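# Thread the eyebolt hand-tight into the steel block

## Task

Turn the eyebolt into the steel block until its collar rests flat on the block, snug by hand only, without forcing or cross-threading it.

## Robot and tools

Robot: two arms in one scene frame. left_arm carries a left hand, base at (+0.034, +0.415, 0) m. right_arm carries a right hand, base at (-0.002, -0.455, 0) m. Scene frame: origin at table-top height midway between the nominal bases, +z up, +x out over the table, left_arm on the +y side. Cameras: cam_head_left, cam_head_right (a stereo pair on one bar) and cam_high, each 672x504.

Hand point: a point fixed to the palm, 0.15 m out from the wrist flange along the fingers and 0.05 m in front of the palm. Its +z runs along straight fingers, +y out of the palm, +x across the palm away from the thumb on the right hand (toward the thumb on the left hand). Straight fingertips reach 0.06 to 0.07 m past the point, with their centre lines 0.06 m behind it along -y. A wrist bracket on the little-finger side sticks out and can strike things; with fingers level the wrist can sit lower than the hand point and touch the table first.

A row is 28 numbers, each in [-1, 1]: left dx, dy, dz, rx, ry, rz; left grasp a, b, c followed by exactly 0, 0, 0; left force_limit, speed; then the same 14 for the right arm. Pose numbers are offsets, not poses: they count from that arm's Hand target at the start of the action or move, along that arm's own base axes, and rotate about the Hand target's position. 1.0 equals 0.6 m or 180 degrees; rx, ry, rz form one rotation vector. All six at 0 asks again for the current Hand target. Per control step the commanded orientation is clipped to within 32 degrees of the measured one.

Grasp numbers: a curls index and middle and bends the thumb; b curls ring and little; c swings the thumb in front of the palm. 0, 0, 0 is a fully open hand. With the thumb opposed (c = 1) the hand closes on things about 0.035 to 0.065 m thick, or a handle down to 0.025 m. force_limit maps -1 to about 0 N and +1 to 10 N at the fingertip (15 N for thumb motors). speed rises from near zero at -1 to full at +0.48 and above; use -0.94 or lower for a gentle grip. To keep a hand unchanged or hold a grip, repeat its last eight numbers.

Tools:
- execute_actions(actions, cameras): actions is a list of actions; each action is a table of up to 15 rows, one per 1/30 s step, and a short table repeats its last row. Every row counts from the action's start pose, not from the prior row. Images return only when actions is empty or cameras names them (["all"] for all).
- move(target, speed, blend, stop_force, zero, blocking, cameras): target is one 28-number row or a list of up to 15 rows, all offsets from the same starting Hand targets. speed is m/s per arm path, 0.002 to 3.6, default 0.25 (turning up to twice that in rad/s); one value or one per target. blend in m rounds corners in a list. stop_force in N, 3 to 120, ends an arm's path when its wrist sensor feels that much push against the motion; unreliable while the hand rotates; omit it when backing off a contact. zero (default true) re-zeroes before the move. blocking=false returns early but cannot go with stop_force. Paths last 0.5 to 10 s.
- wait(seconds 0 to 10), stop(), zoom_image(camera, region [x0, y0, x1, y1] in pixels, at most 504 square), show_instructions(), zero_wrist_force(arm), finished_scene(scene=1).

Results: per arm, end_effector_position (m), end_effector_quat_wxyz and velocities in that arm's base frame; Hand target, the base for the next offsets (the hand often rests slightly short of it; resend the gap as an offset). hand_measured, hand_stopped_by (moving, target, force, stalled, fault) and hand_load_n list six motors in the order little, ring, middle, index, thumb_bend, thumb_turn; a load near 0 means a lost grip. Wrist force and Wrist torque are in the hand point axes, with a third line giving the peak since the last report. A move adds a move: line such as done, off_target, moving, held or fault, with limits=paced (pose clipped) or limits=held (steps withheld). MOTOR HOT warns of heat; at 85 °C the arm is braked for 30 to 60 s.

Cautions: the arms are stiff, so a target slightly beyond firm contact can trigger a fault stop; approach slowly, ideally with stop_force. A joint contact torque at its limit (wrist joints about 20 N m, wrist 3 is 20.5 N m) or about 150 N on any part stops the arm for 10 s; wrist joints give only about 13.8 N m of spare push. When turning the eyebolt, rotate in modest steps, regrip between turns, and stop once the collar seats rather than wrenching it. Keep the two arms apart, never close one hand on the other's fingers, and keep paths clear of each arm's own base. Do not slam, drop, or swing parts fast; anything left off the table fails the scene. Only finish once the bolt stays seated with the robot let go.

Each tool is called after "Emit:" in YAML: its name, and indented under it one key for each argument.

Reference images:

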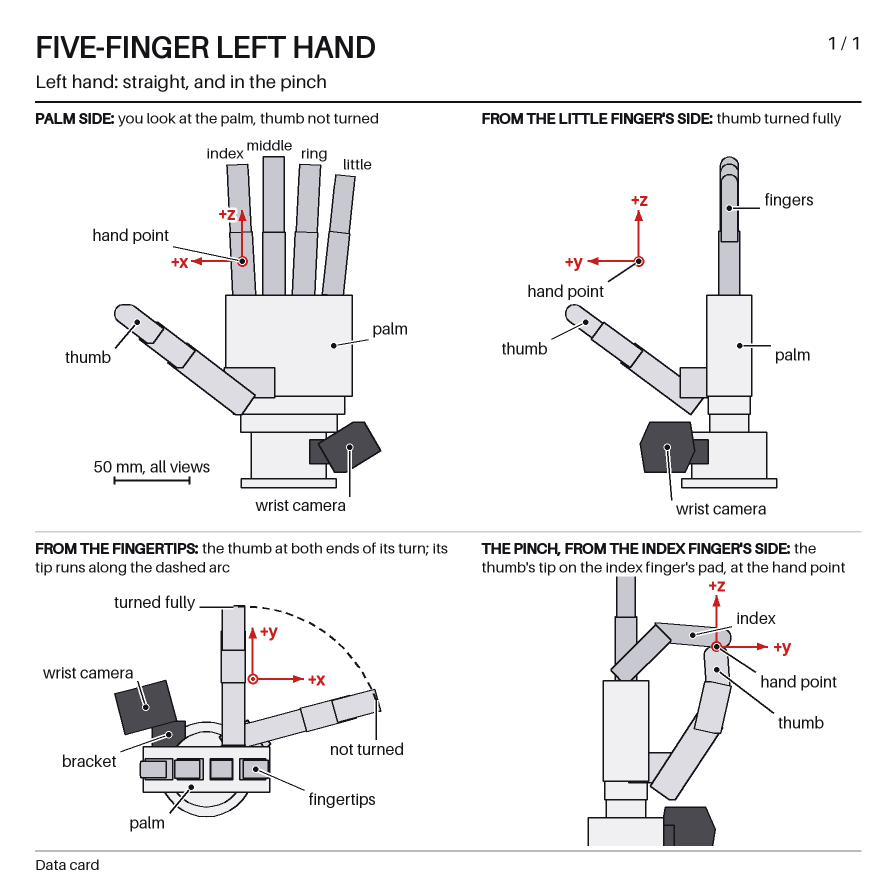

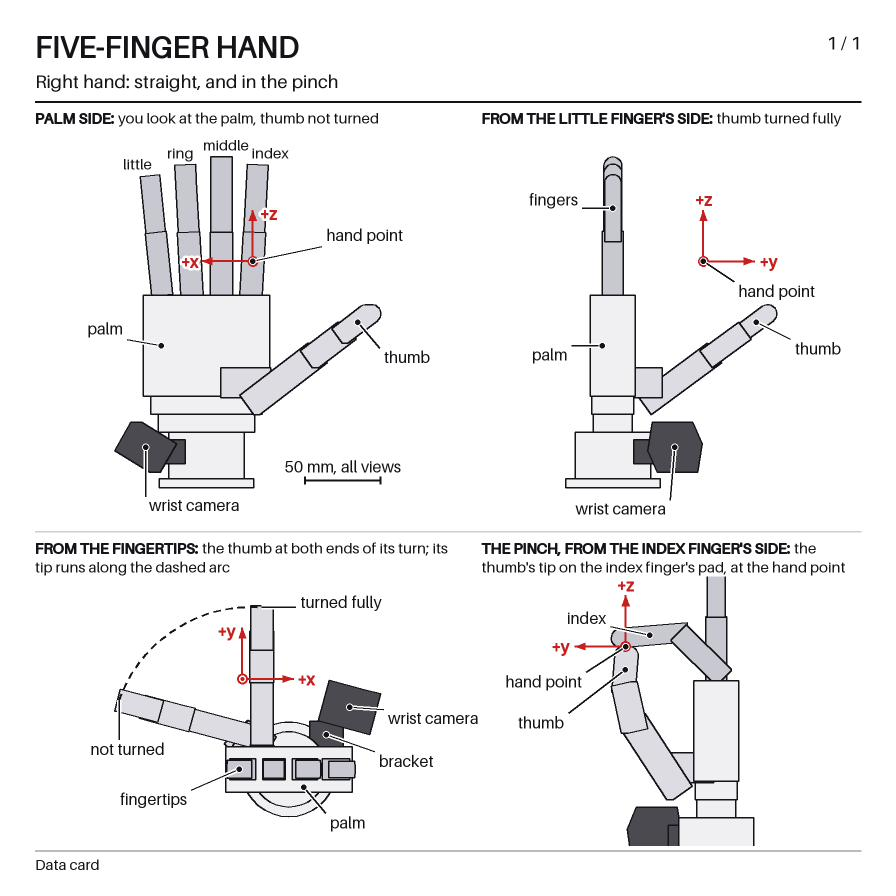

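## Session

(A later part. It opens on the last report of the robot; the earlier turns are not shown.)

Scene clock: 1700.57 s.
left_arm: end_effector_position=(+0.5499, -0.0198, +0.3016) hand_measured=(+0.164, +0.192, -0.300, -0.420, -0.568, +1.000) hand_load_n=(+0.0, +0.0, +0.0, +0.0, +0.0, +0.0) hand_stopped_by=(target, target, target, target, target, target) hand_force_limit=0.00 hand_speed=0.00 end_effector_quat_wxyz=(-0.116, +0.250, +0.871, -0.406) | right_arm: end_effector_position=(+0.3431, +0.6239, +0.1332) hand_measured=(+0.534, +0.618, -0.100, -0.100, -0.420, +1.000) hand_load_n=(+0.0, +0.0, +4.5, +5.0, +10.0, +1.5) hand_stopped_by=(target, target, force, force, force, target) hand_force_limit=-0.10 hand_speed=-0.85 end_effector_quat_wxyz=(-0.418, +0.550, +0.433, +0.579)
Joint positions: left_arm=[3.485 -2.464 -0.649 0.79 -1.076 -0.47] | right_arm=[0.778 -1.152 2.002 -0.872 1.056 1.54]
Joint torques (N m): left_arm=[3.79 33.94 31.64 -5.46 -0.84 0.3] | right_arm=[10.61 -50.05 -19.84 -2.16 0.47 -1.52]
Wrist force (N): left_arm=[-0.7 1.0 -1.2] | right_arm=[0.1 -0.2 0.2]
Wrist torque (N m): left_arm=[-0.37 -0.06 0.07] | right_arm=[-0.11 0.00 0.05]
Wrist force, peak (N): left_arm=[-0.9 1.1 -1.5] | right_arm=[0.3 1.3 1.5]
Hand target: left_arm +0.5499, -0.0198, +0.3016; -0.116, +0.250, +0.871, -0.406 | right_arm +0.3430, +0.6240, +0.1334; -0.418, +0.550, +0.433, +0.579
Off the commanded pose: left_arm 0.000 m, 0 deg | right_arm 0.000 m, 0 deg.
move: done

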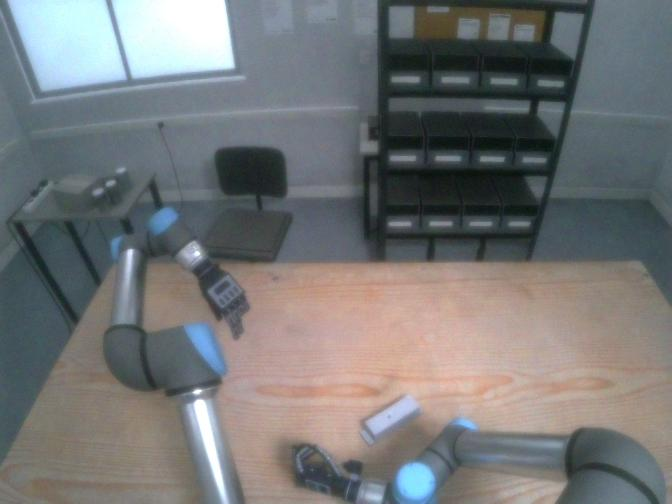

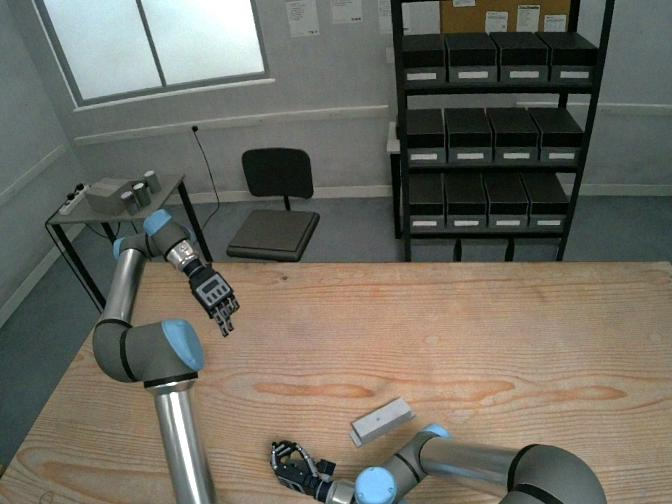

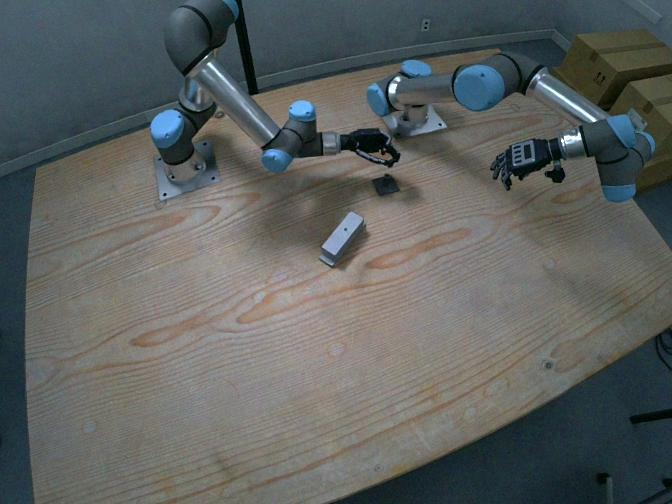

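Emit:
move:
  target: [0,0,0,0,0,0, 0.35,0.6,1,0,0,0, 0.0,0, 0.0017,-0.0025,-0.055,0,0,0, 0.66,0.8,1,0,0,0, -0.1,-0.85]
  speed: 0.1
  cameras: ["cam_high","cam_head_right"]

Emit:
zoom_image:
  camera: "cam_high"
  region: [375, 155, 405, 185]

Emit:
zoom_image:
  camera: "cam_head_right"
  region: [268, 440, 308, 480]

Scene clock: 1780.10 s.
left_arm: end_effector_position=(+0.5499, -0.0198, +0.3016) hand_measured=(+0.164, +0.192, -0.300, -0.420, -0.568, +1.000) hand_load_n=(+0.0, +0.0, +0.0, -0.5, +0.0, +0.0) hand_stopped_by=(target, target, target, target, target, target) hand_force_limit=0.00 hand_speed=0.00 end_effector_quat_wxyz=(-0.116, +0.250, +0.871, -0.406) | right_arm: end_effector_position=(+0.3441, +0.6224, +0.1002) hand_measured=(+0.534, +0.618, -0.100, -0.100, -0.420, +1.000) hand_load_n=(+0.0, +0.0, +4.5, +5.5, +10.5, +1.5) hand_stopped_by=(target, target, force, force, force, target) hand_force_limit=-0.10 hand_speed=-0.85 end_effector_quat_wxyz=(-0.418, +0.550, +0.433, +0.579)
Joint positions: left_arm=[3.485 -2.464 -0.649 0.79 -1.076 -0.47] | right_arm=[0.774 -1.087 2.021 -0.957 1.052 1.54]
Joint torques (N m): left_arm=[4.07 34.47 32.57 -5.51 -0.89 0.14] | right_arm=[-1.87 -48.8 -22.5 0.17 0.29 1.49]
Wrist force (N): left_arm=[-0.7 0.8 -1.3] | right_arm=[0.1 -0.3 0.4]
Wrist torque (N m): left_arm=[-0.40 -0.07 0.07] | right_arm=[-0.12 0.00 0.07]
Wrist force, peak (N): left_arm=[-1.0 1.0 -1.3] | right_arm=[1.4 0.0 0.5]
Hand target: left_arm +0.5499, -0.0198, +0.3016; -0.116, +0.250, +0.871, -0.406 | right_arm +0.3441, +0.6225, +0.1004; -0.418, +0.550, +0.433, +0.579
Off the commanded pose: left_arm 0.000 m, 0 deg | right_arm 0.000 m, 0 deg.
move: done
Images, in order (width x height): cam_head_right 672x504, cam_high 672x504.

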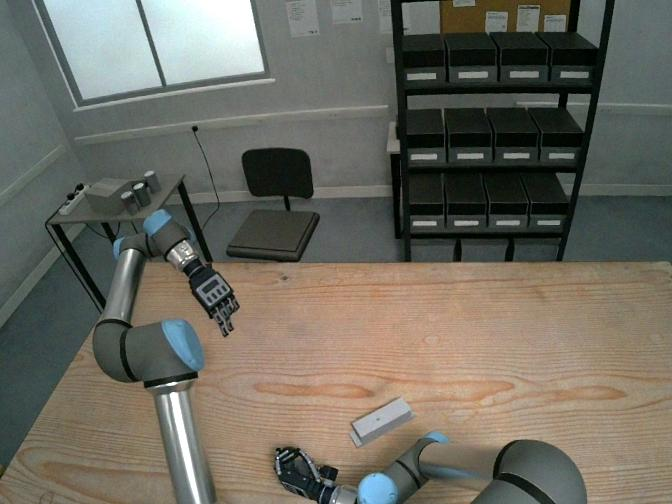

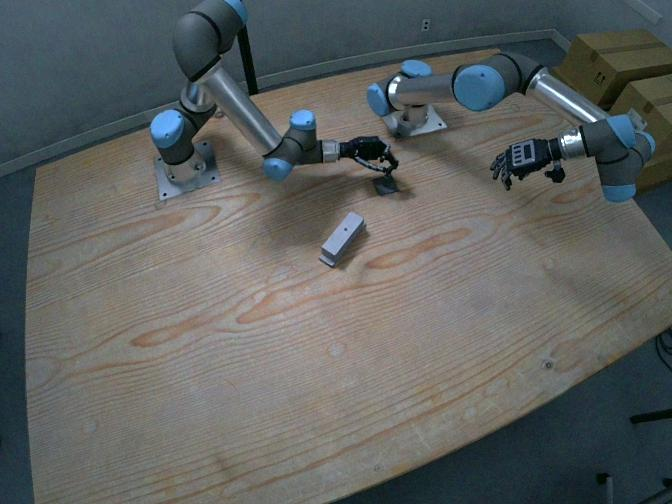

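Scaled by 16.800 from the camera's 672x504 image, which has a finer 960x720 frame.

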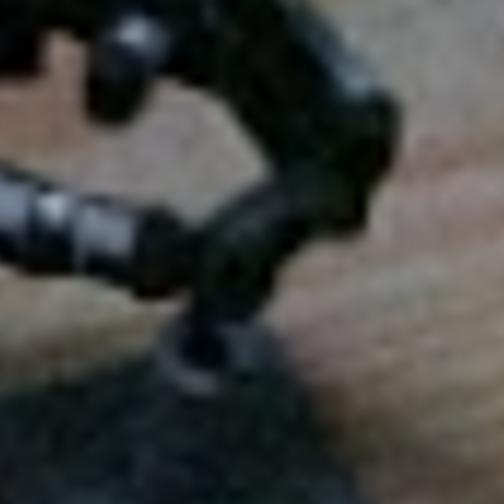

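Scaled by 12.600 from the camera's 672x504 image, which has a finer 960x720 frame.

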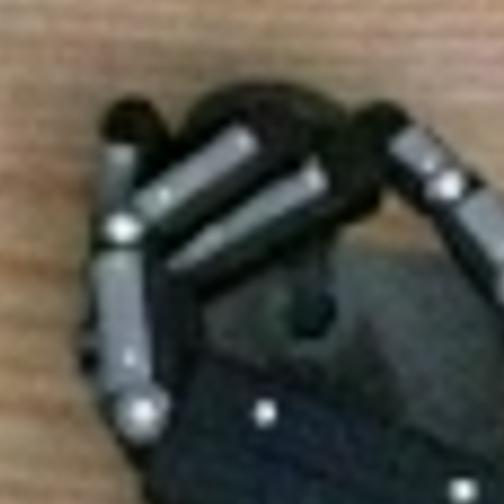

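Emit:
move:
  target: [0,0,0,0,0,0, 0.35,0.6,1,0,0,0, 0.0,0, 0,0,-0.0417,0,0,0, 0.66,0.8,1,0,0,0, -0.1,-0.85]
  speed: 0.02
  stop_force: 3
  cameras: ["cam_high","cam_head_right"]

Emit:
zoom_image:
  camera: "cam_high"
  region: [375, 155, 405, 185]

Emit:
zoom_image:
  camera: "cam_head_right"
  region: [268, 440, 308, 480]

Scene clock: 1803.10 s.
left_arm: end_effector_position=(+0.5499, -0.0198, +0.3016) hand_measured=(+0.164, +0.192, -0.300, -0.420, -0.568, +1.000) hand_load_n=(+0.0, +0.0, +0.0, +0.0, +0.0, +0.0) hand_stopped_by=(target, target, target, target, target, target) hand_force_limit=0.00 hand_speed=0.00 end_effector_quat_wxyz=(-0.116, +0.250, +0.871, -0.406) | right_arm: end_effector_position=(+0.3441, +0.6225, +0.0875) hand_measured=(+0.534, +0.618, -0.100, -0.100, -0.420, +1.000) hand_load_n=(+0.0, +0.0, +4.5, +5.5, +10.0, +1.5) hand_stopped_by=(target, target, force, force, force, target) hand_force_limit=-0.10 hand_speed=-0.85 end_effector_quat_wxyz=(-0.418, +0.550, +0.433, +0.579)
Joint positions: left_arm=[3.485 -2.464 -0.649 0.79 -1.076 -0.47] | right_arm=[0.774 -1.06 2.026 -0.989 1.052 1.54]
Joint torques (N m): left_arm=[2.21 33.51 32.16 -5.41 -0.87 0.18] | right_arm=[10.32 -51.71 -21.18 -4.55 0.47 0.55]
Wrist force (N): left_arm=[-0.7 1.2 -1.2] | right_arm=[0.2 -0.3 0.3]
Wrist torque (N m): left_arm=[-0.34 -0.05 0.06] | right_arm=[-0.12 -0.01 0.08]
Wrist force, peak (N): left_arm=[-0.7 1.3 -1.3] | right_arm=[5.4 0.0 1.8]
Hand target: left_arm +0.5499, -0.0198, +0.3016; -0.116, +0.250, +0.871, -0.406 | right_arm +0.3441, +0.6225, +0.0875; -0.418, +0.550, +0.433, +0.579 (not the last commanded pose)
Off the commanded pose: left_arm 0.000 m, 0 deg | right_arm 0.012 m, 0 deg.
move: contact (right_arm)
Images, in order (width x height): cam_head_right 672x504, cam_high 672x504.

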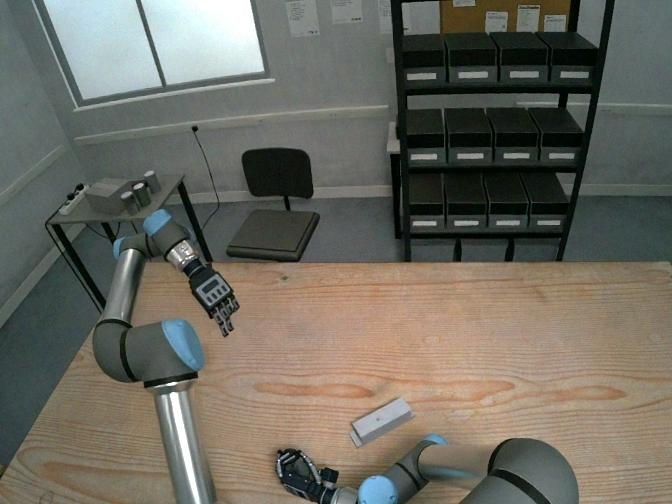

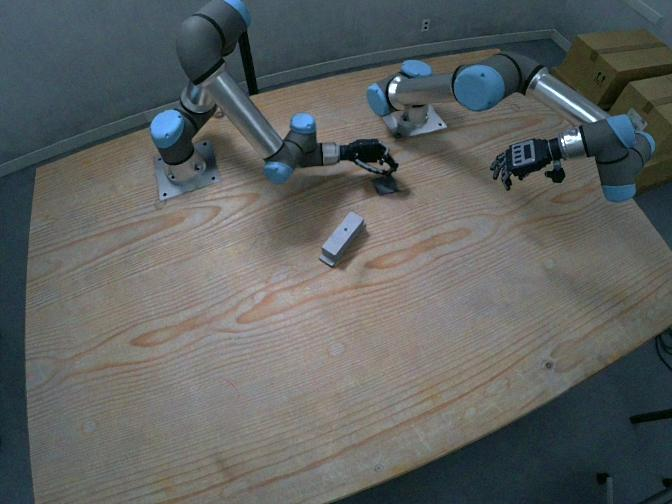

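Scaled by 16.800 from the camera's 672x504 image, which has a finer 960x720 frame.

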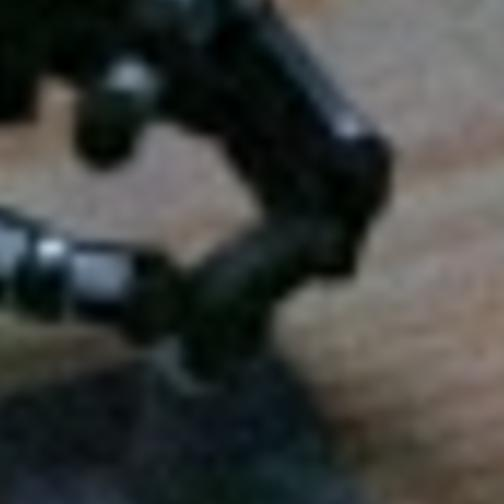

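Scaled by 12.600 from the camera's 672x504 image, which has a finer 960x720 frame.

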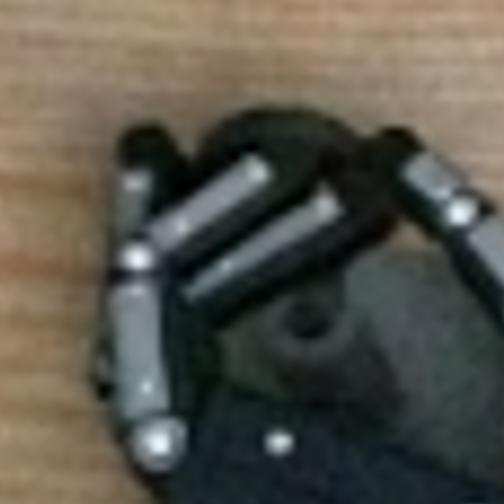

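Emit:
zoom_image:
  camera: "cam_head_right"
  region: [280, 450, 304, 474]

Emit:
zoom_image:
  camera: "cam_high"
  region: [378, 162, 402, 186]

Scaled by 21.000 from the camera's 672x504 image, which has a finer 960x720 frame.

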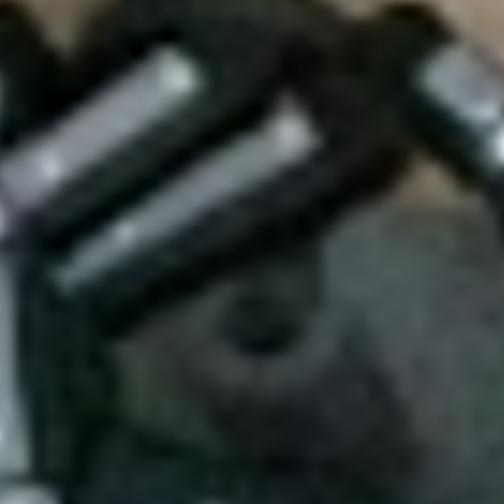

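Scaled by 21.000 from the camera's 672x504 image, which has a finer 960x720 frame.

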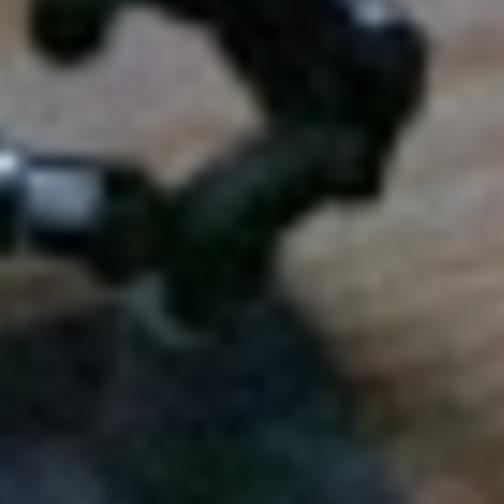

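Emit:
move:
  target:
    - [0,0,0,0,0,0, 0.35,0.6,1,0,0,0, 0.0,0, 0,0,0.005,0,0,0, 0.66,0.8,1,0,0,0, -0.1,-0.85]
    - [0,0,0,0,0,0, 0.35,0.6,1,0,0,0, 0.0,0, -0.0083,0.0017,0.005,0,0,0, 0.66,0.8,1,0,0,0, -0.1,-0.85]
  speed: 0.05

Emit:
move:
  target: [0,0,0,0,0,0, 0.35,0.6,1,0,0,0, 0.0,0, 0,0,-0.0333,0,0,0, 0.66,0.8,1,0,0,0, -0.1,-0.85]
  speed: 0.02
  stop_force: 3
  cameras: ["cam_high","cam_head_right"]

Emit:
zoom_image:
  camera: "cam_head_right"
  region: [280, 450, 304, 474]

Emit:
zoom_image:
  camera: "cam_high"
  region: [378, 162, 402, 186]

Scene clock: 1844.60 s.
left_arm: end_effector_position=(+0.5499, -0.0198, +0.3016) hand_measured=(+0.164, +0.192, -0.300, -0.420, -0.568, +1.000) hand_load_n=(+0.0, +0.0, +0.0, +0.0, +0.0, +0.0) hand_stopped_by=(target, target, target, target, target, target) hand_force_limit=0.00 hand_speed=0.00 end_effector_quat_wxyz=(-0.116, +0.250, +0.871, -0.406) | right_arm: end_effector_position=(+0.3389, +0.6235, +0.0906) hand_measured=(+0.534, +0.618, -0.100, -0.100, -0.420, +1.000) hand_load_n=(+0.0, +0.0, +4.5, +5.5, +10.5, +1.5) hand_stopped_by=(target, target, force, force, force, target) hand_force_limit=-0.10 hand_speed=-0.85 end_effector_quat_wxyz=(-0.418, +0.550, +0.433, +0.579) end_effector_velocity=(+0.002, +0.000, +0.001) end_effector_angular_velocity=(+0.002, -0.002, +0.001)
Joint positions: left_arm=[3.485 -2.464 -0.649 0.79 -1.076 -0.47] | right_arm=[0.784 -1.069 2.03 -0.984 1.062 1.54]
Joint velocities: left_arm=[within noise] | right_arm=[-0.004 -0.001 -0.001 -0.001 -0.005 0]
Joint torques (N m): left_arm=[0.94 33.14 30.62 -5.48 -0.93 0.05] | right_arm=[-10.97 -32.94 -20.85 -3.16 -0.72 -1.62]
Wrist force (N): left_arm=[-0.7 1.0 -1.3] | right_arm=[0.2 -0.6 0.2]
Wrist torque (N m): left_arm=[-0.37 -0.06 0.07] | right_arm=[-0.16 -0.02 0.07]
Wrist force, peak (N): left_arm=[-0.9 1.1 -1.3] | right_arm=[0.2 -0.9 0.3]
Hand target: left_arm +0.5499, -0.0198, +0.3016; -0.116, +0.250, +0.871, -0.406 | right_arm +0.3391, +0.6235, +0.0905; -0.418, +0.550, +0.433, +0.579
Off the commanded pose: left_arm 0.000 m, 0 deg | right_arm 0.000 m, 0 deg.
move: done

Scene clock: 1846.10 s.
left_arm: end_effector_position=(+0.5499, -0.0198, +0.3016) hand_measured=(+0.164, +0.192, -0.300, -0.420, -0.568, +1.000) hand_load_n=(+0.5, +0.0, +0.0, +0.0, +0.0, +0.0) hand_stopped_by=(target, target, target, target, target, target) hand_force_limit=0.00 hand_speed=0.00 end_effector_quat_wxyz=(-0.116, +0.250, +0.871, -0.406) | right_arm: end_effector_position=(+0.3391, +0.6235, +0.0861) hand_measured=(+0.534, +0.618, -0.100, -0.100, -0.420, +1.000) hand_load_n=(+0.0, +0.0, +5.5, +5.5, +9.5, +0.5) hand_stopped_by=(target, target, force, force, force, target) hand_force_limit=-0.10 hand_speed=-0.85 end_effector_quat_wxyz=(-0.418, +0.550, +0.433, +0.579)
Joint positions: left_arm=[3.485 -2.464 -0.649 0.79 -1.076 -0.47] | right_arm=[0.784 -1.059 2.031 -0.995 1.062 1.54]
Joint torques (N m): left_arm=[0.56 34.11 31.53 -5.11 -0.77 -0.1] | right_arm=[-1.96 -50 -18.97 -3.58 -0.05 -0.61]
Wrist force (N): left_arm=[-0.7 0.8 -1.2] | right_arm=[2.6 -0.3 1.3]
Wrist torque (N m): left_arm=[-0.40 -0.06 0.07] | right_arm=[-0.13 0.03 0.06]
Wrist force, peak (N): left_arm=[-0.8 1.1 -1.4] | right_arm=[5.3 0.3 2.0]
Hand target: left_arm +0.5499, -0.0198, +0.3016; -0.116, +0.250, +0.871, -0.406 | right_arm +0.3391, +0.6235, +0.0861; -0.418, +0.550, +0.433, +0.579 (not the last commanded pose)
Off the commanded pose: left_arm 0.000 m, 0 deg | right_arm 0.016 m, 0 deg.
move: contact (right_arm)
Images, in order (width x height): cam_head_right 672x504, cam_high 672x504.

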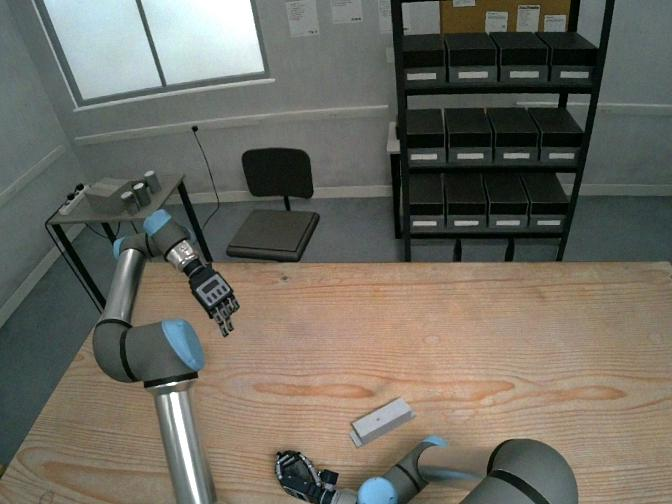

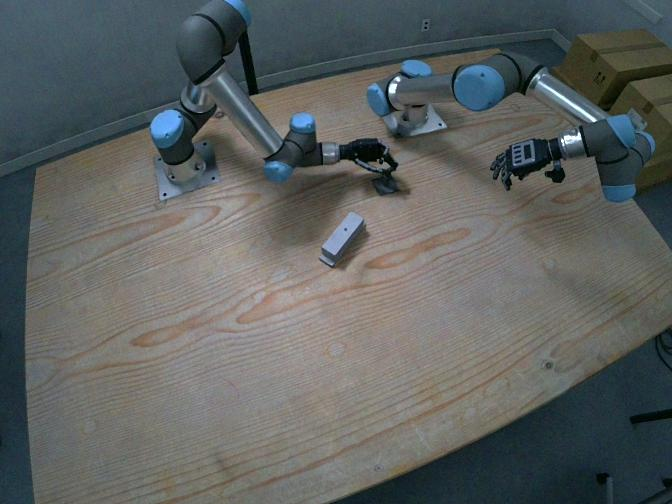

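Scaled by 21.000 from the camera's 672x504 image, which has a finer 960x720 frame.

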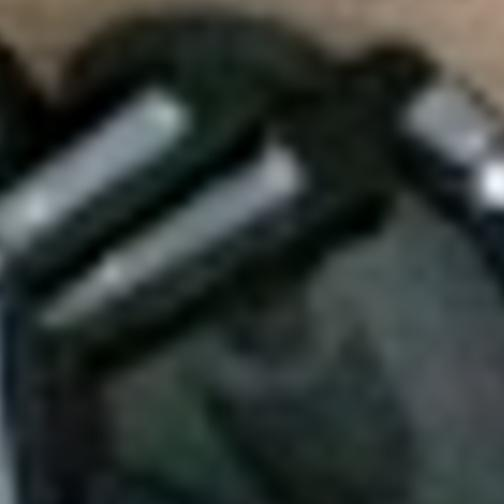

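Scaled by 21.000 from the camera's 672x504 image, which has a finer 960x720 frame.

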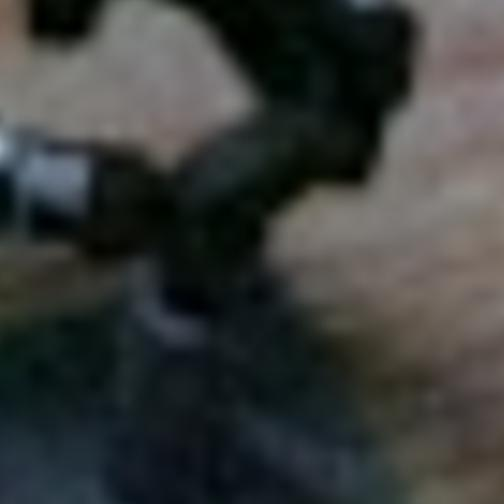

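Emit:
move:
  target:
    - [0,0,0,0,0,0, 0.35,0.6,1,0,0,0, 0.0,0, 0,0,0.0067,0,0,0, 0.66,0.8,1,0,0,0, -0.1,-0.85]
    - [0,0,0,0,0,0, 0.35,0.6,1,0,0,0, 0.0,0, -0.0072,-0.0012,0.0055,0.0088,-0.0549,0, 0.66,0.8,1,0,0,0, -0.1,-0.85]
  speed: 0.05
  cameras: ["cam_high","cam_head_right"]

Emit:
zoom_image:
  camera: "cam_head_right"
  region: [280, 450, 304, 474]

Emit:
zoom_image:
  camera: "cam_high"
  region: [378, 162, 402, 186]

Scene clock: 1887.20 s.
left_arm: end_effector_position=(+0.5499, -0.0198, +0.3016) hand_measured=(+0.164, +0.192, -0.300, -0.420, -0.568, +1.000) hand_load_n=(+0.0, +0.0, +0.0, +0.0, +0.0, +0.0) hand_stopped_by=(target, target, target, target, target, target) hand_force_limit=0.00 hand_speed=0.00 end_effector_quat_wxyz=(-0.116, +0.250, +0.871, -0.406) | right_arm: end_effector_position=(+0.3347, +0.6228, +0.0892) hand_measured=(+0.534, +0.618, -0.100, -0.100, -0.420, +1.000) hand_load_n=(+0.0, +0.5, +5.0, +5.5, +10.0, +1.5) hand_stopped_by=(target, target, force, force, force, target) hand_force_limit=-0.10 hand_speed=-0.85 end_effector_quat_wxyz=(-0.387, +0.492, +0.460, +0.630)
Joint positions: left_arm=[3.485 -2.464 -0.649 0.79 -1.076 -0.47] | right_arm=[0.792 -1.018 2.071 -1.16 1.063 1.422]
Joint torques (N m): left_arm=[1.13 33.13 31.29 -5.43 -0.88 -0.33] | right_arm=[8.34 -50.69 -17.08 0.89 -0.33 1.57]
Wrist force (N): left_arm=[-0.7 0.9 -1.3] | right_arm=[0.3 -0.6 0.0]
Wrist torque (N m): left_arm=[-0.38 -0.06 0.06] | right_arm=[-0.12 0.00 0.07]
Wrist force, peak (N): left_arm=[-1.1 0.8 -1.5] | right_arm=[3.0 -0.3 1.3]
Hand target: left_arm +0.5499, -0.0198, +0.3016; -0.116, +0.250, +0.871, -0.406 | right_arm +0.3348, +0.6228, +0.0894; -0.387, +0.492, +0.460, +0.630
Off the commanded pose: left_arm 0.000 m, 0 deg | right_arm 0.000 m, 0 deg.
move: done
Images, in order (width x height): cam_head_right 672x504, cam_high 672x504.

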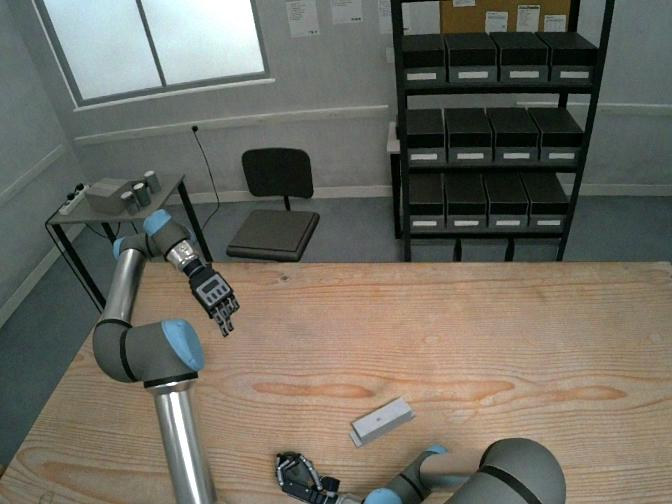

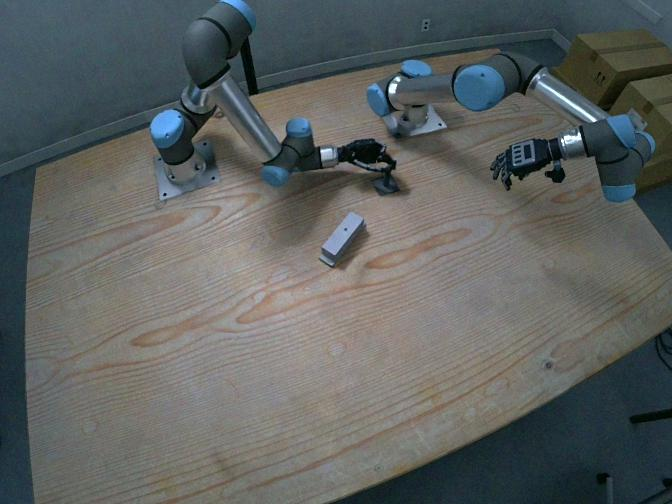

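Scaled by 21.000 from the camera's 672x504 image, which has a finer 960x720 frame.

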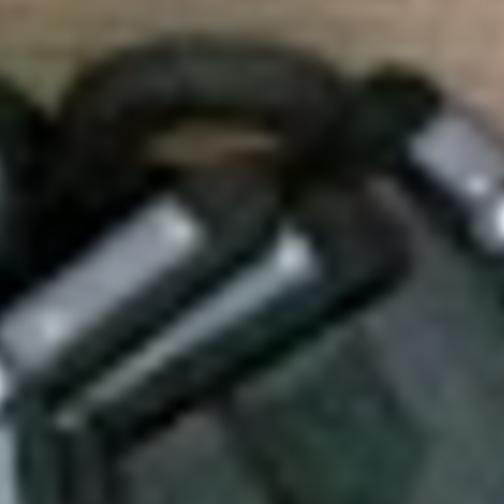

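Scaled by 21.000 from the camera's 672x504 image, which has a finer 960x720 frame.

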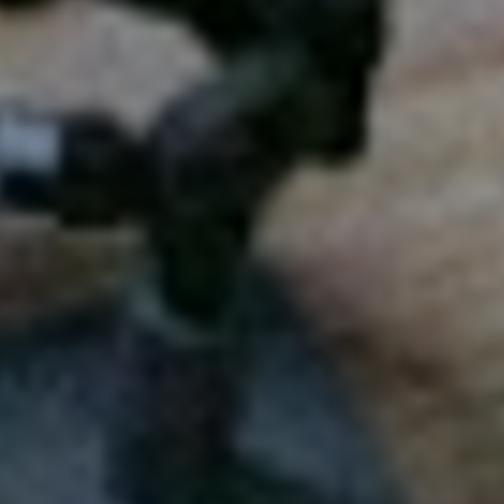

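Emit:
move:
  target: [0,0,0,0,0,0, 0.35,0.6,1,0,0,0, 0.0,0, 0,0,-0.03,0,0,0, 0.66,0.8,1,0,0,0, -0.1,-0.85]
  speed: 0.02
  stop_force: 3
  cameras: ["cam_high","cam_head_right"]

Emit:
zoom_image:
  camera: "cam_head_right"
  region: [280, 450, 304, 474]

Emit:
zoom_image:
  camera: "cam_high"
  region: [378, 162, 402, 186]

Scene clock: 1903.63 s.
left_arm: end_effector_position=(+0.5499, -0.0198, +0.3016) hand_measured=(+0.164, +0.192, -0.300, -0.420, -0.568, +1.000) hand_load_n=(+0.0, +0.0, +0.0, +0.0, +0.0, +0.0) hand_stopped_by=(target, target, target, target, target, target) hand_force_limit=0.00 hand_speed=0.00 end_effector_quat_wxyz=(-0.116, +0.250, +0.871, -0.406) | right_arm: end_effector_position=(+0.3348, +0.6229, +0.0862) hand_measured=(+0.534, +0.618, -0.100, -0.100, -0.420, +1.000) hand_load_n=(+0.0, +0.0, +4.5, +5.0, +10.0, +1.5) hand_stopped_by=(target, target, force, force, force, target) hand_force_limit=-0.10 hand_speed=-0.85 end_effector_quat_wxyz=(-0.387, +0.492, +0.460, +0.630)
Joint positions: left_arm=[3.485 -2.464 -0.649 0.79 -1.076 -0.47] | right_arm=[0.792 -1.01 2.071 -1.168 1.063 1.422]
Joint torques (N m): left_arm=[-0.61 33.04 30.69 -5.42 -0.79 -0.47] | right_arm=[-10.64 -53.32 -18.22 -4.95 0.6 1.11]
Wrist force (N): left_arm=[-0.8 1.1 -1.2] | right_arm=[0.3 -0.7 0.1]
Wrist torque (N m): left_arm=[-0.36 -0.04 0.06] | right_arm=[-0.14 0.00 0.06]
Wrist force, peak (N): left_arm=[-0.8 1.3 -1.3] | right_arm=[5.4 -0.6 2.4]
Hand target: left_arm +0.5499, -0.0198, +0.3016; -0.116, +0.250, +0.871, -0.406 | right_arm +0.3348, +0.6229, +0.0862; -0.387, +0.492, +0.460, +0.630 (not the last commanded pose)
Off the commanded pose: left_arm 0.000 m, 0 deg | right_arm 0.015 m, 0 deg.
move: contact (right_arm)
Images, in order (width x height): cam_head_right 672x504, cam_high 672x504.

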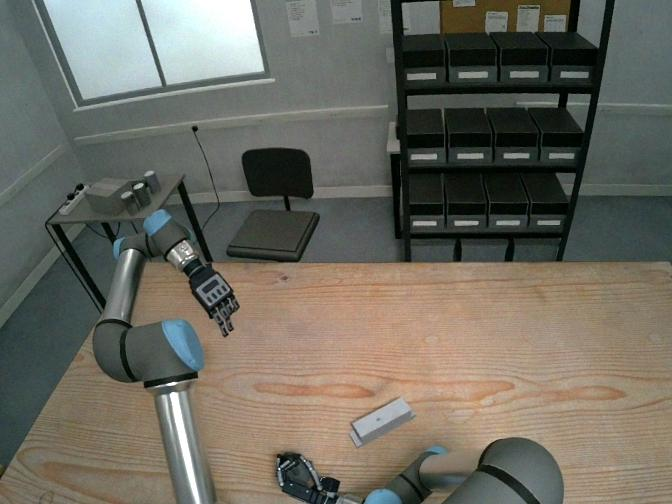

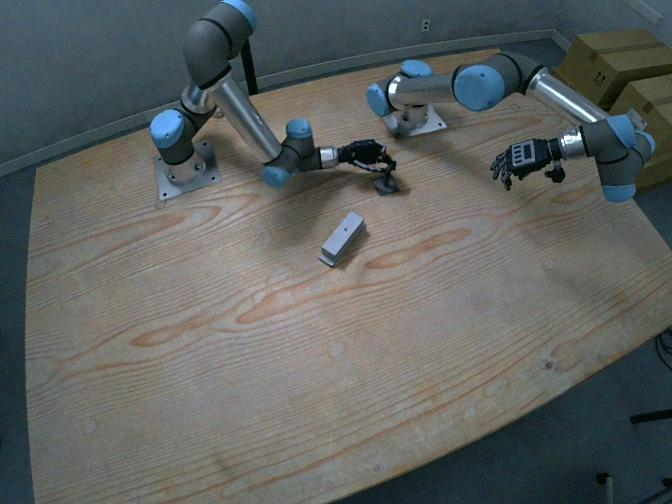

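Scaled by 21.000 from the camera's 672x504 image, which has a finer 960x720 frame.

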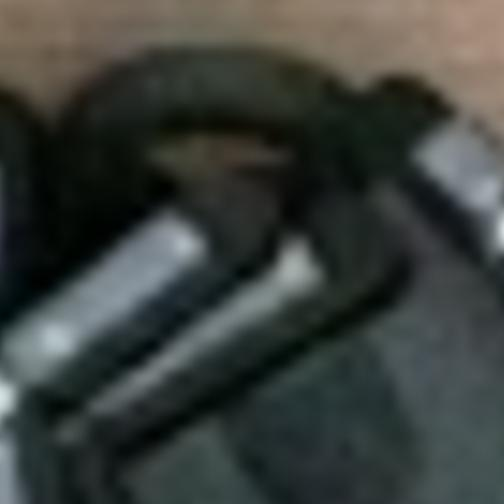

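Scaled by 21.000 from the camera's 672x504 image, which has a finer 960x720 frame.

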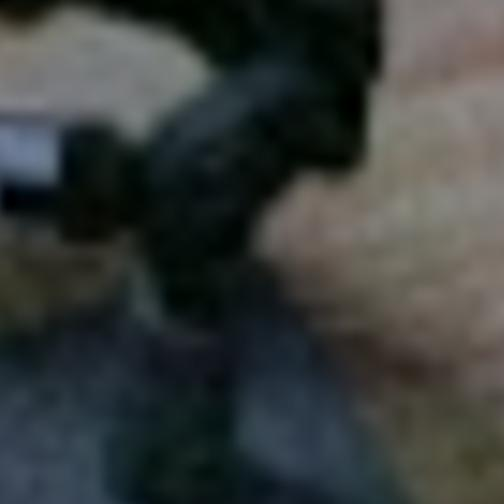

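Emit:
move:
  target:
    - [0,0,0,0,0,0, 0.35,0.6,1,0,0,0, 0.0,0, 0,0,0.004,0,0,0, 0.66,0.8,1,0,0,0, -0.1,-0.85]
    - [0,0,0,0,0,0, 0.35,0.6,1,0,0,0, 0.0,0, -0.0055,-0.001,0.004,0,0,0, 0.66,0.8,1,0,0,0, -0.1,-0.85]
  speed: 0.05

Emit:
move:
  target: [0,0,0,0,0,0, 0.35,0.6,1,0,0,0, 0.0,0, 0,0,-0.03,0,0,0, 0.66,0.8,1,0,0,0, -0.1,-0.85]
  speed: 0.02
  stop_force: 3
  cameras: ["cam_high","cam_head_right"]

Emit:
zoom_image:
  camera: "cam_high"
  region: [378, 162, 402, 186]

Scene clock: 1921.60 s.
left_arm: end_effector_position=(+0.5499, -0.0198, +0.3016) hand_measured=(+0.164, +0.192, -0.300, -0.420, -0.568, +1.000) hand_load_n=(+0.0, +0.0, +0.0, +0.0, +0.0, +0.0) hand_stopped_by=(target, target, target, target, target, target) hand_force_limit=0.00 hand_speed=0.00 end_effector_quat_wxyz=(-0.116, +0.250, +0.871, -0.406) | right_arm: end_effector_position=(+0.3314, +0.6223, +0.0887) hand_measured=(+0.534, +0.618, -0.100, -0.100, -0.420, +1.000) hand_load_n=(+0.0, +0.0, +4.5, +5.5, +10.0, +1.5) hand_stopped_by=(target, target, force, force, force, target) hand_force_limit=-0.10 hand_speed=-0.85 end_effector_quat_wxyz=(-0.387, +0.492, +0.460, +0.630)
Joint positions: left_arm=[3.485 -2.464 -0.649 0.79 -1.076 -0.47] | right_arm=[0.797 -1.019 2.077 -1.166 1.068 1.422]
Joint torques (N m): left_arm=[-0.37 33.48 32.24 -5.22 -0.82 -0.57] | right_arm=[-10.92 -26.52 -18.97 -1.88 -0.63 -1.49]
Wrist force (N): left_arm=[-0.7 1.2 -1.1] | right_arm=[0.3 -0.7 0.1]
Wrist torque (N m): left_arm=[-0.35 -0.06 0.06] | right_arm=[-0.13 0.00 0.06]
Wrist force, peak (N): left_arm=[-0.8 1.0 -1.5] | right_arm=[0.2 -1.3 0.1]
Hand target: left_arm +0.5499, -0.0198, +0.3016; -0.116, +0.250, +0.871, -0.406 | right_arm +0.3315, +0.6223, +0.0886; -0.387, +0.492, +0.460, +0.630
Off the commanded pose: left_arm 0.000 m, 0 deg | right_arm 0.000 m, 0 deg.
move: done

Scene clock: 1923.07 s.
left_arm: end_effector_position=(+0.5499, -0.0198, +0.3016) hand_measured=(+0.164, +0.192, -0.300, -0.420, -0.568, +1.000) hand_load_n=(+0.0, +0.0, +0.0, +0.0, +0.0, +0.0) hand_stopped_by=(target, target, target, target, target, target) hand_force_limit=0.00 hand_speed=0.00 end_effector_quat_wxyz=(-0.116, +0.250, +0.871, -0.406) | right_arm: end_effector_position=(+0.3316, +0.6223, +0.0854) hand_measured=(+0.534, +0.618, -0.100, -0.100, -0.420, +1.000) hand_load_n=(+0.0, +0.0, +5.0, +4.5, +10.5, +1.5) hand_stopped_by=(target, target, force, force, force, target) hand_force_limit=-0.10 hand_speed=-0.85 end_effector_quat_wxyz=(-0.387, +0.492, +0.460, +0.630)
Joint positions: left_arm=[3.485 -2.464 -0.649 0.79 -1.076 -0.47] | right_arm=[0.797 -1.011 2.077 -1.174 1.068 1.421]
Joint torques (N m): left_arm=[-1.33 33.1 31.14 -5.36 -1.07 -0.59] | right_arm=[4.09 -52.56 -17.5 -4.87 -0.53 0.04]
Wrist force (N): left_arm=[-0.8 1.2 -1.0] | right_arm=[0.3 -0.6 0.1]
Wrist torque (N m): left_arm=[-0.35 -0.05 0.06] | right_arm=[-0.14 0.02 0.05]
Wrist force, peak (N): left_arm=[-0.7 1.2 -1.4] | right_arm=[6.4 0.0 1.6]
Hand target: left_arm +0.5499, -0.0198, +0.3016; -0.116, +0.250, +0.871, -0.406 | right_arm +0.3315, +0.6224, +0.0854; -0.387, +0.492, +0.460, +0.630 (not the last commanded pose)
Off the commanded pose: left_arm 0.000 m, 0 deg | right_arm 0.015 m, 0 deg.
move: contact (right_arm)
Images, in order (width x height): cam_head_right 672x504, cam_high 672x504.

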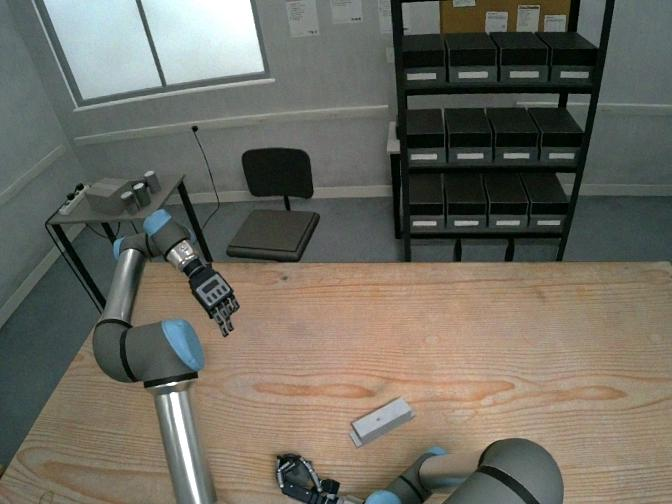

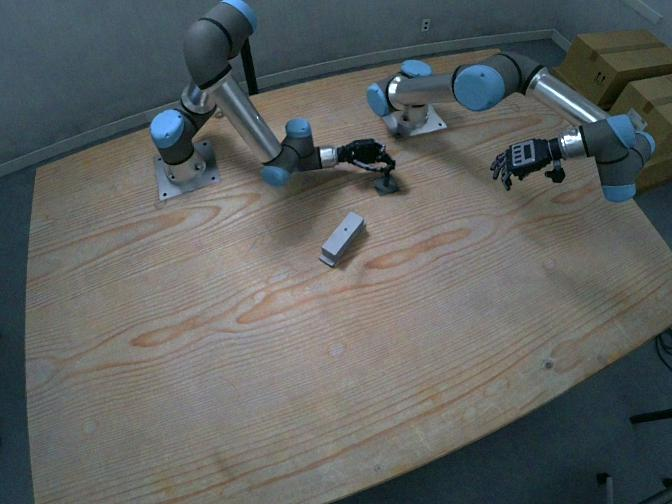

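Scaled by 21.000 from the camera's 672x504 image, which has a finer 960x720 frame.

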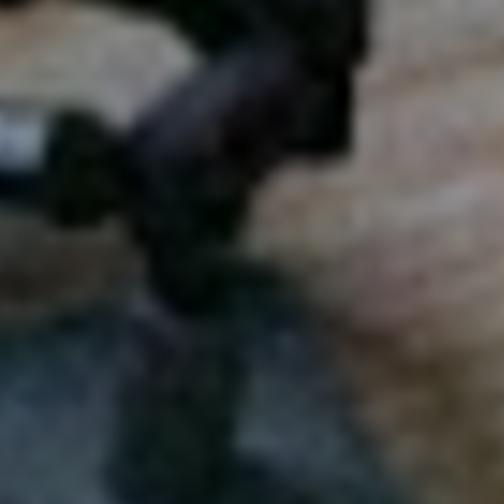

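Emit:
zoom_image:
  camera: "cam_high"
  region: [380, 166, 396, 182]

Emit:
zoom_image:
  camera: "cam_head_right"
  region: [284, 456, 304, 476]

Scaled by 31.500 from the camera's 672x504 image, which has a finer 960x720 frame.

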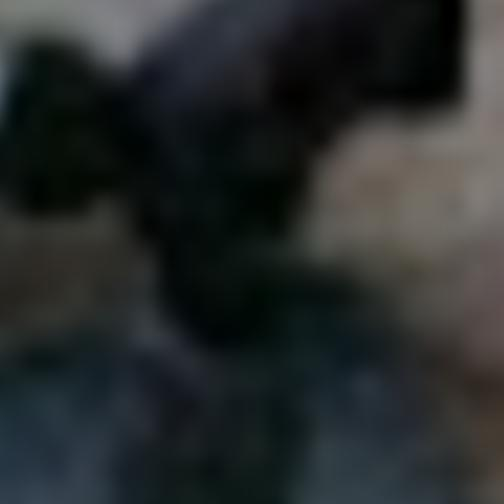

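Scaled by 25.200 from the camera's 672x504 image, which has a finer 960x720 frame.

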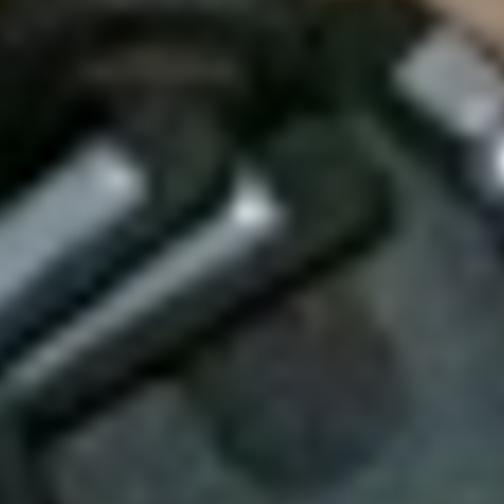

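Emit:
move:
  target:
    - [0,0,0,0,0,0, 0.35,0.6,1,0,0,0, 0.0,0, 0,0,0.003,0,0,0, 0.66,0.8,1,0,0,0, -0.1,-0.85]
    - [0,0,0,0,0,0, 0.35,0.6,1,0,0,0, 0.0,0, -0.0017,-0.0015,0.003,0,0,0, 0.66,0.8,1,0,0,0, -0.1,-0.85]
    - [0,0,0,0,0,0, 0.35,0.6,1,0,0,0, 0.0,0, -0.0017,-0.0015,-0.025,0,0,0, 0.66,0.8,1,0,0,0, -0.1,-0.85]
  speed: 0.02
  stop_force: 3

Scene clock: 1963.33 s.
left_arm: end_effector_position=(+0.5499, -0.0198, +0.3016) hand_measured=(+0.164, +0.192, -0.300, -0.420, -0.568, +1.000) hand_load_n=(+0.0, +0.0, +0.0, +0.0, +0.0, +0.0) hand_stopped_by=(target, target, target, target, target, target) hand_force_limit=0.00 hand_speed=0.00 end_effector_quat_wxyz=(-0.116, +0.250, +0.871, -0.406) | right_arm: end_effector_position=(+0.3305, +0.6214, +0.0852) hand_measured=(+0.534, +0.618, -0.100, -0.100, -0.420, +1.000) hand_load_n=(+0.0, +0.0, +6.0, +4.5, +10.0, +1.5) hand_stopped_by=(target, target, force, force, force, target) hand_force_limit=-0.10 hand_speed=-0.85 end_effector_quat_wxyz=(-0.387, +0.492, +0.460, +0.630)
Joint positions: left_arm=[3.485 -2.464 -0.649 0.79 -1.076 -0.47] | right_arm=[0.797 -1.012 2.082 -1.177 1.068 1.422]
Joint torques (N m): left_arm=[-1.58 34.05 30.9 -5.38 -0.8 -0.68] | right_arm=[9.08 -36.54 -4.35 -4.84 0.37 0.63]
Wrist force (N): left_arm=[-0.7 0.9 -1.1] | right_arm=[0.3 -0.6 0.4]
Wrist torque (N m): left_arm=[-0.39 -0.06 0.07] | right_arm=[-0.13 -0.01 0.06]
Wrist force, peak (N): left_arm=[-0.8 1.2 -1.3] | right_arm=[6.9 0.2 1.6]
Hand target: left_arm +0.5499, -0.0198, +0.3016; -0.116, +0.250, +0.871, -0.406 | right_arm +0.3305, +0.6214, +0.0852; -0.387, +0.492, +0.460, +0.630 (not the last commanded pose)
Off the commanded pose: left_arm 0.000 m, 0 deg | right_arm 0.015 m, 0 deg.
move: contact (right_arm); path passed 2 of 3 targets

Emit:
move:
  target:
    - [0,0,0,0,0,0, 0.35,0.6,1,0,0,0, 0.0,0, 0,0,0.003,0,0,0, 0.66,0.8,1,0,0,0, -0.1,-0.85]
    - [0,0,0,0,0,0, 0.35,0.6,1,0,0,0, 0.0,0, 0.0045,0.0023,0.003,0,0,0, 0.66,0.8,1,0,0,0, -0.1,-0.85]
    - [0,0,0,0,0,0, 0.35,0.6,1,0,0,0, 0.0,0, 0.0045,0.0023,-0.025,0,0,0, 0.66,0.8,1,0,0,0, -0.1,-0.85]
  speed: 0.02
  stop_force: 3
  cameras: ["cam_high","cam_head_right"]

Emit:
zoom_image:
  camera: "cam_high"
  region: [380, 166, 396, 182]

Scene clock: 1998.67 s.
left_arm: end_effector_position=(+0.5499, -0.0198, +0.3016) hand_measured=(+0.164, +0.192, -0.300, -0.420, -0.568, +1.000) hand_load_n=(+0.0, +0.0, +0.0, +0.0, +0.0, +0.0) hand_stopped_by=(target, target, target, target, target, target) hand_force_limit=0.00 hand_speed=0.00 end_effector_quat_wxyz=(-0.116, +0.250, +0.871, -0.406) | right_arm: end_effector_position=(+0.3333, +0.6229, +0.0846) hand_measured=(+0.534, +0.618, -0.100, -0.100, -0.420, +1.000) hand_load_n=(+0.0, +0.0, +6.0, +3.5, +10.5, -0.5) hand_stopped_by=(target, target, force, force, force, target) hand_force_limit=-0.10 hand_speed=-0.85 end_effector_quat_wxyz=(-0.387, +0.492, +0.460, +0.630)
Joint positions: left_arm=[3.485 -2.464 -0.649 0.79 -1.076 -0.47] | right_arm=[0.795 -1.007 2.074 -1.174 1.065 1.422]
Joint torques (N m): left_arm=[-2.98 32.97 32.21 -5.58 -0.98 -1.01] | right_arm=[-5.55 -51.28 -18.07 -4.51 -0.66 1.57]
Wrist force (N): left_arm=[-0.7 1.0 -1.0] | right_arm=[1.9 0.1 0.1]
Wrist torque (N m): left_arm=[-0.39 -0.06 0.07] | right_arm=[-0.12 -0.01 -0.02]
Wrist force, peak (N): left_arm=[-1.0 1.3 -1.1] | right_arm=[5.9 0.7 1.7]
Hand target: left_arm +0.5499, -0.0198, +0.3016; -0.116, +0.250, +0.871, -0.406 | right_arm +0.3333, +0.6229, +0.0846; -0.387, +0.492, +0.460, +0.630 (not the last commanded pose)
Off the commanded pose: left_arm 0.000 m, 0 deg | right_arm 0.014 m, 0 deg.
move: contact (right_arm); path passed 2 of 3 targets
Images, in order (width x height): cam_head_right 672x504, cam_high 672x504.

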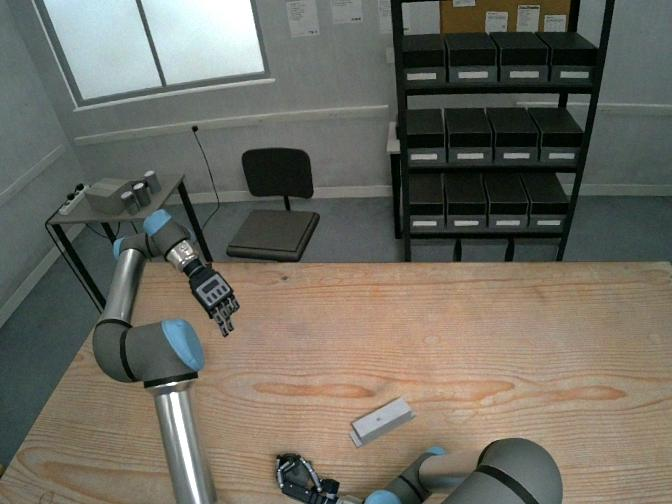

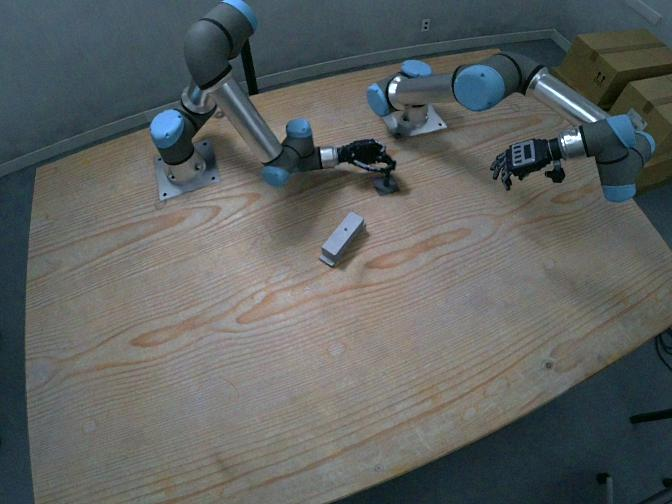

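Scaled by 31.500 from the camera's 672x504 image, which has a finer 960x720 frame.

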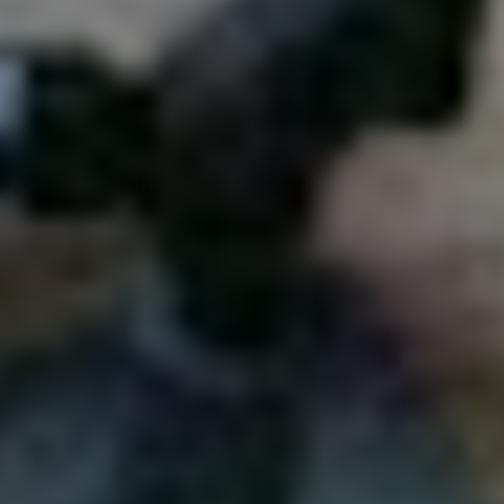

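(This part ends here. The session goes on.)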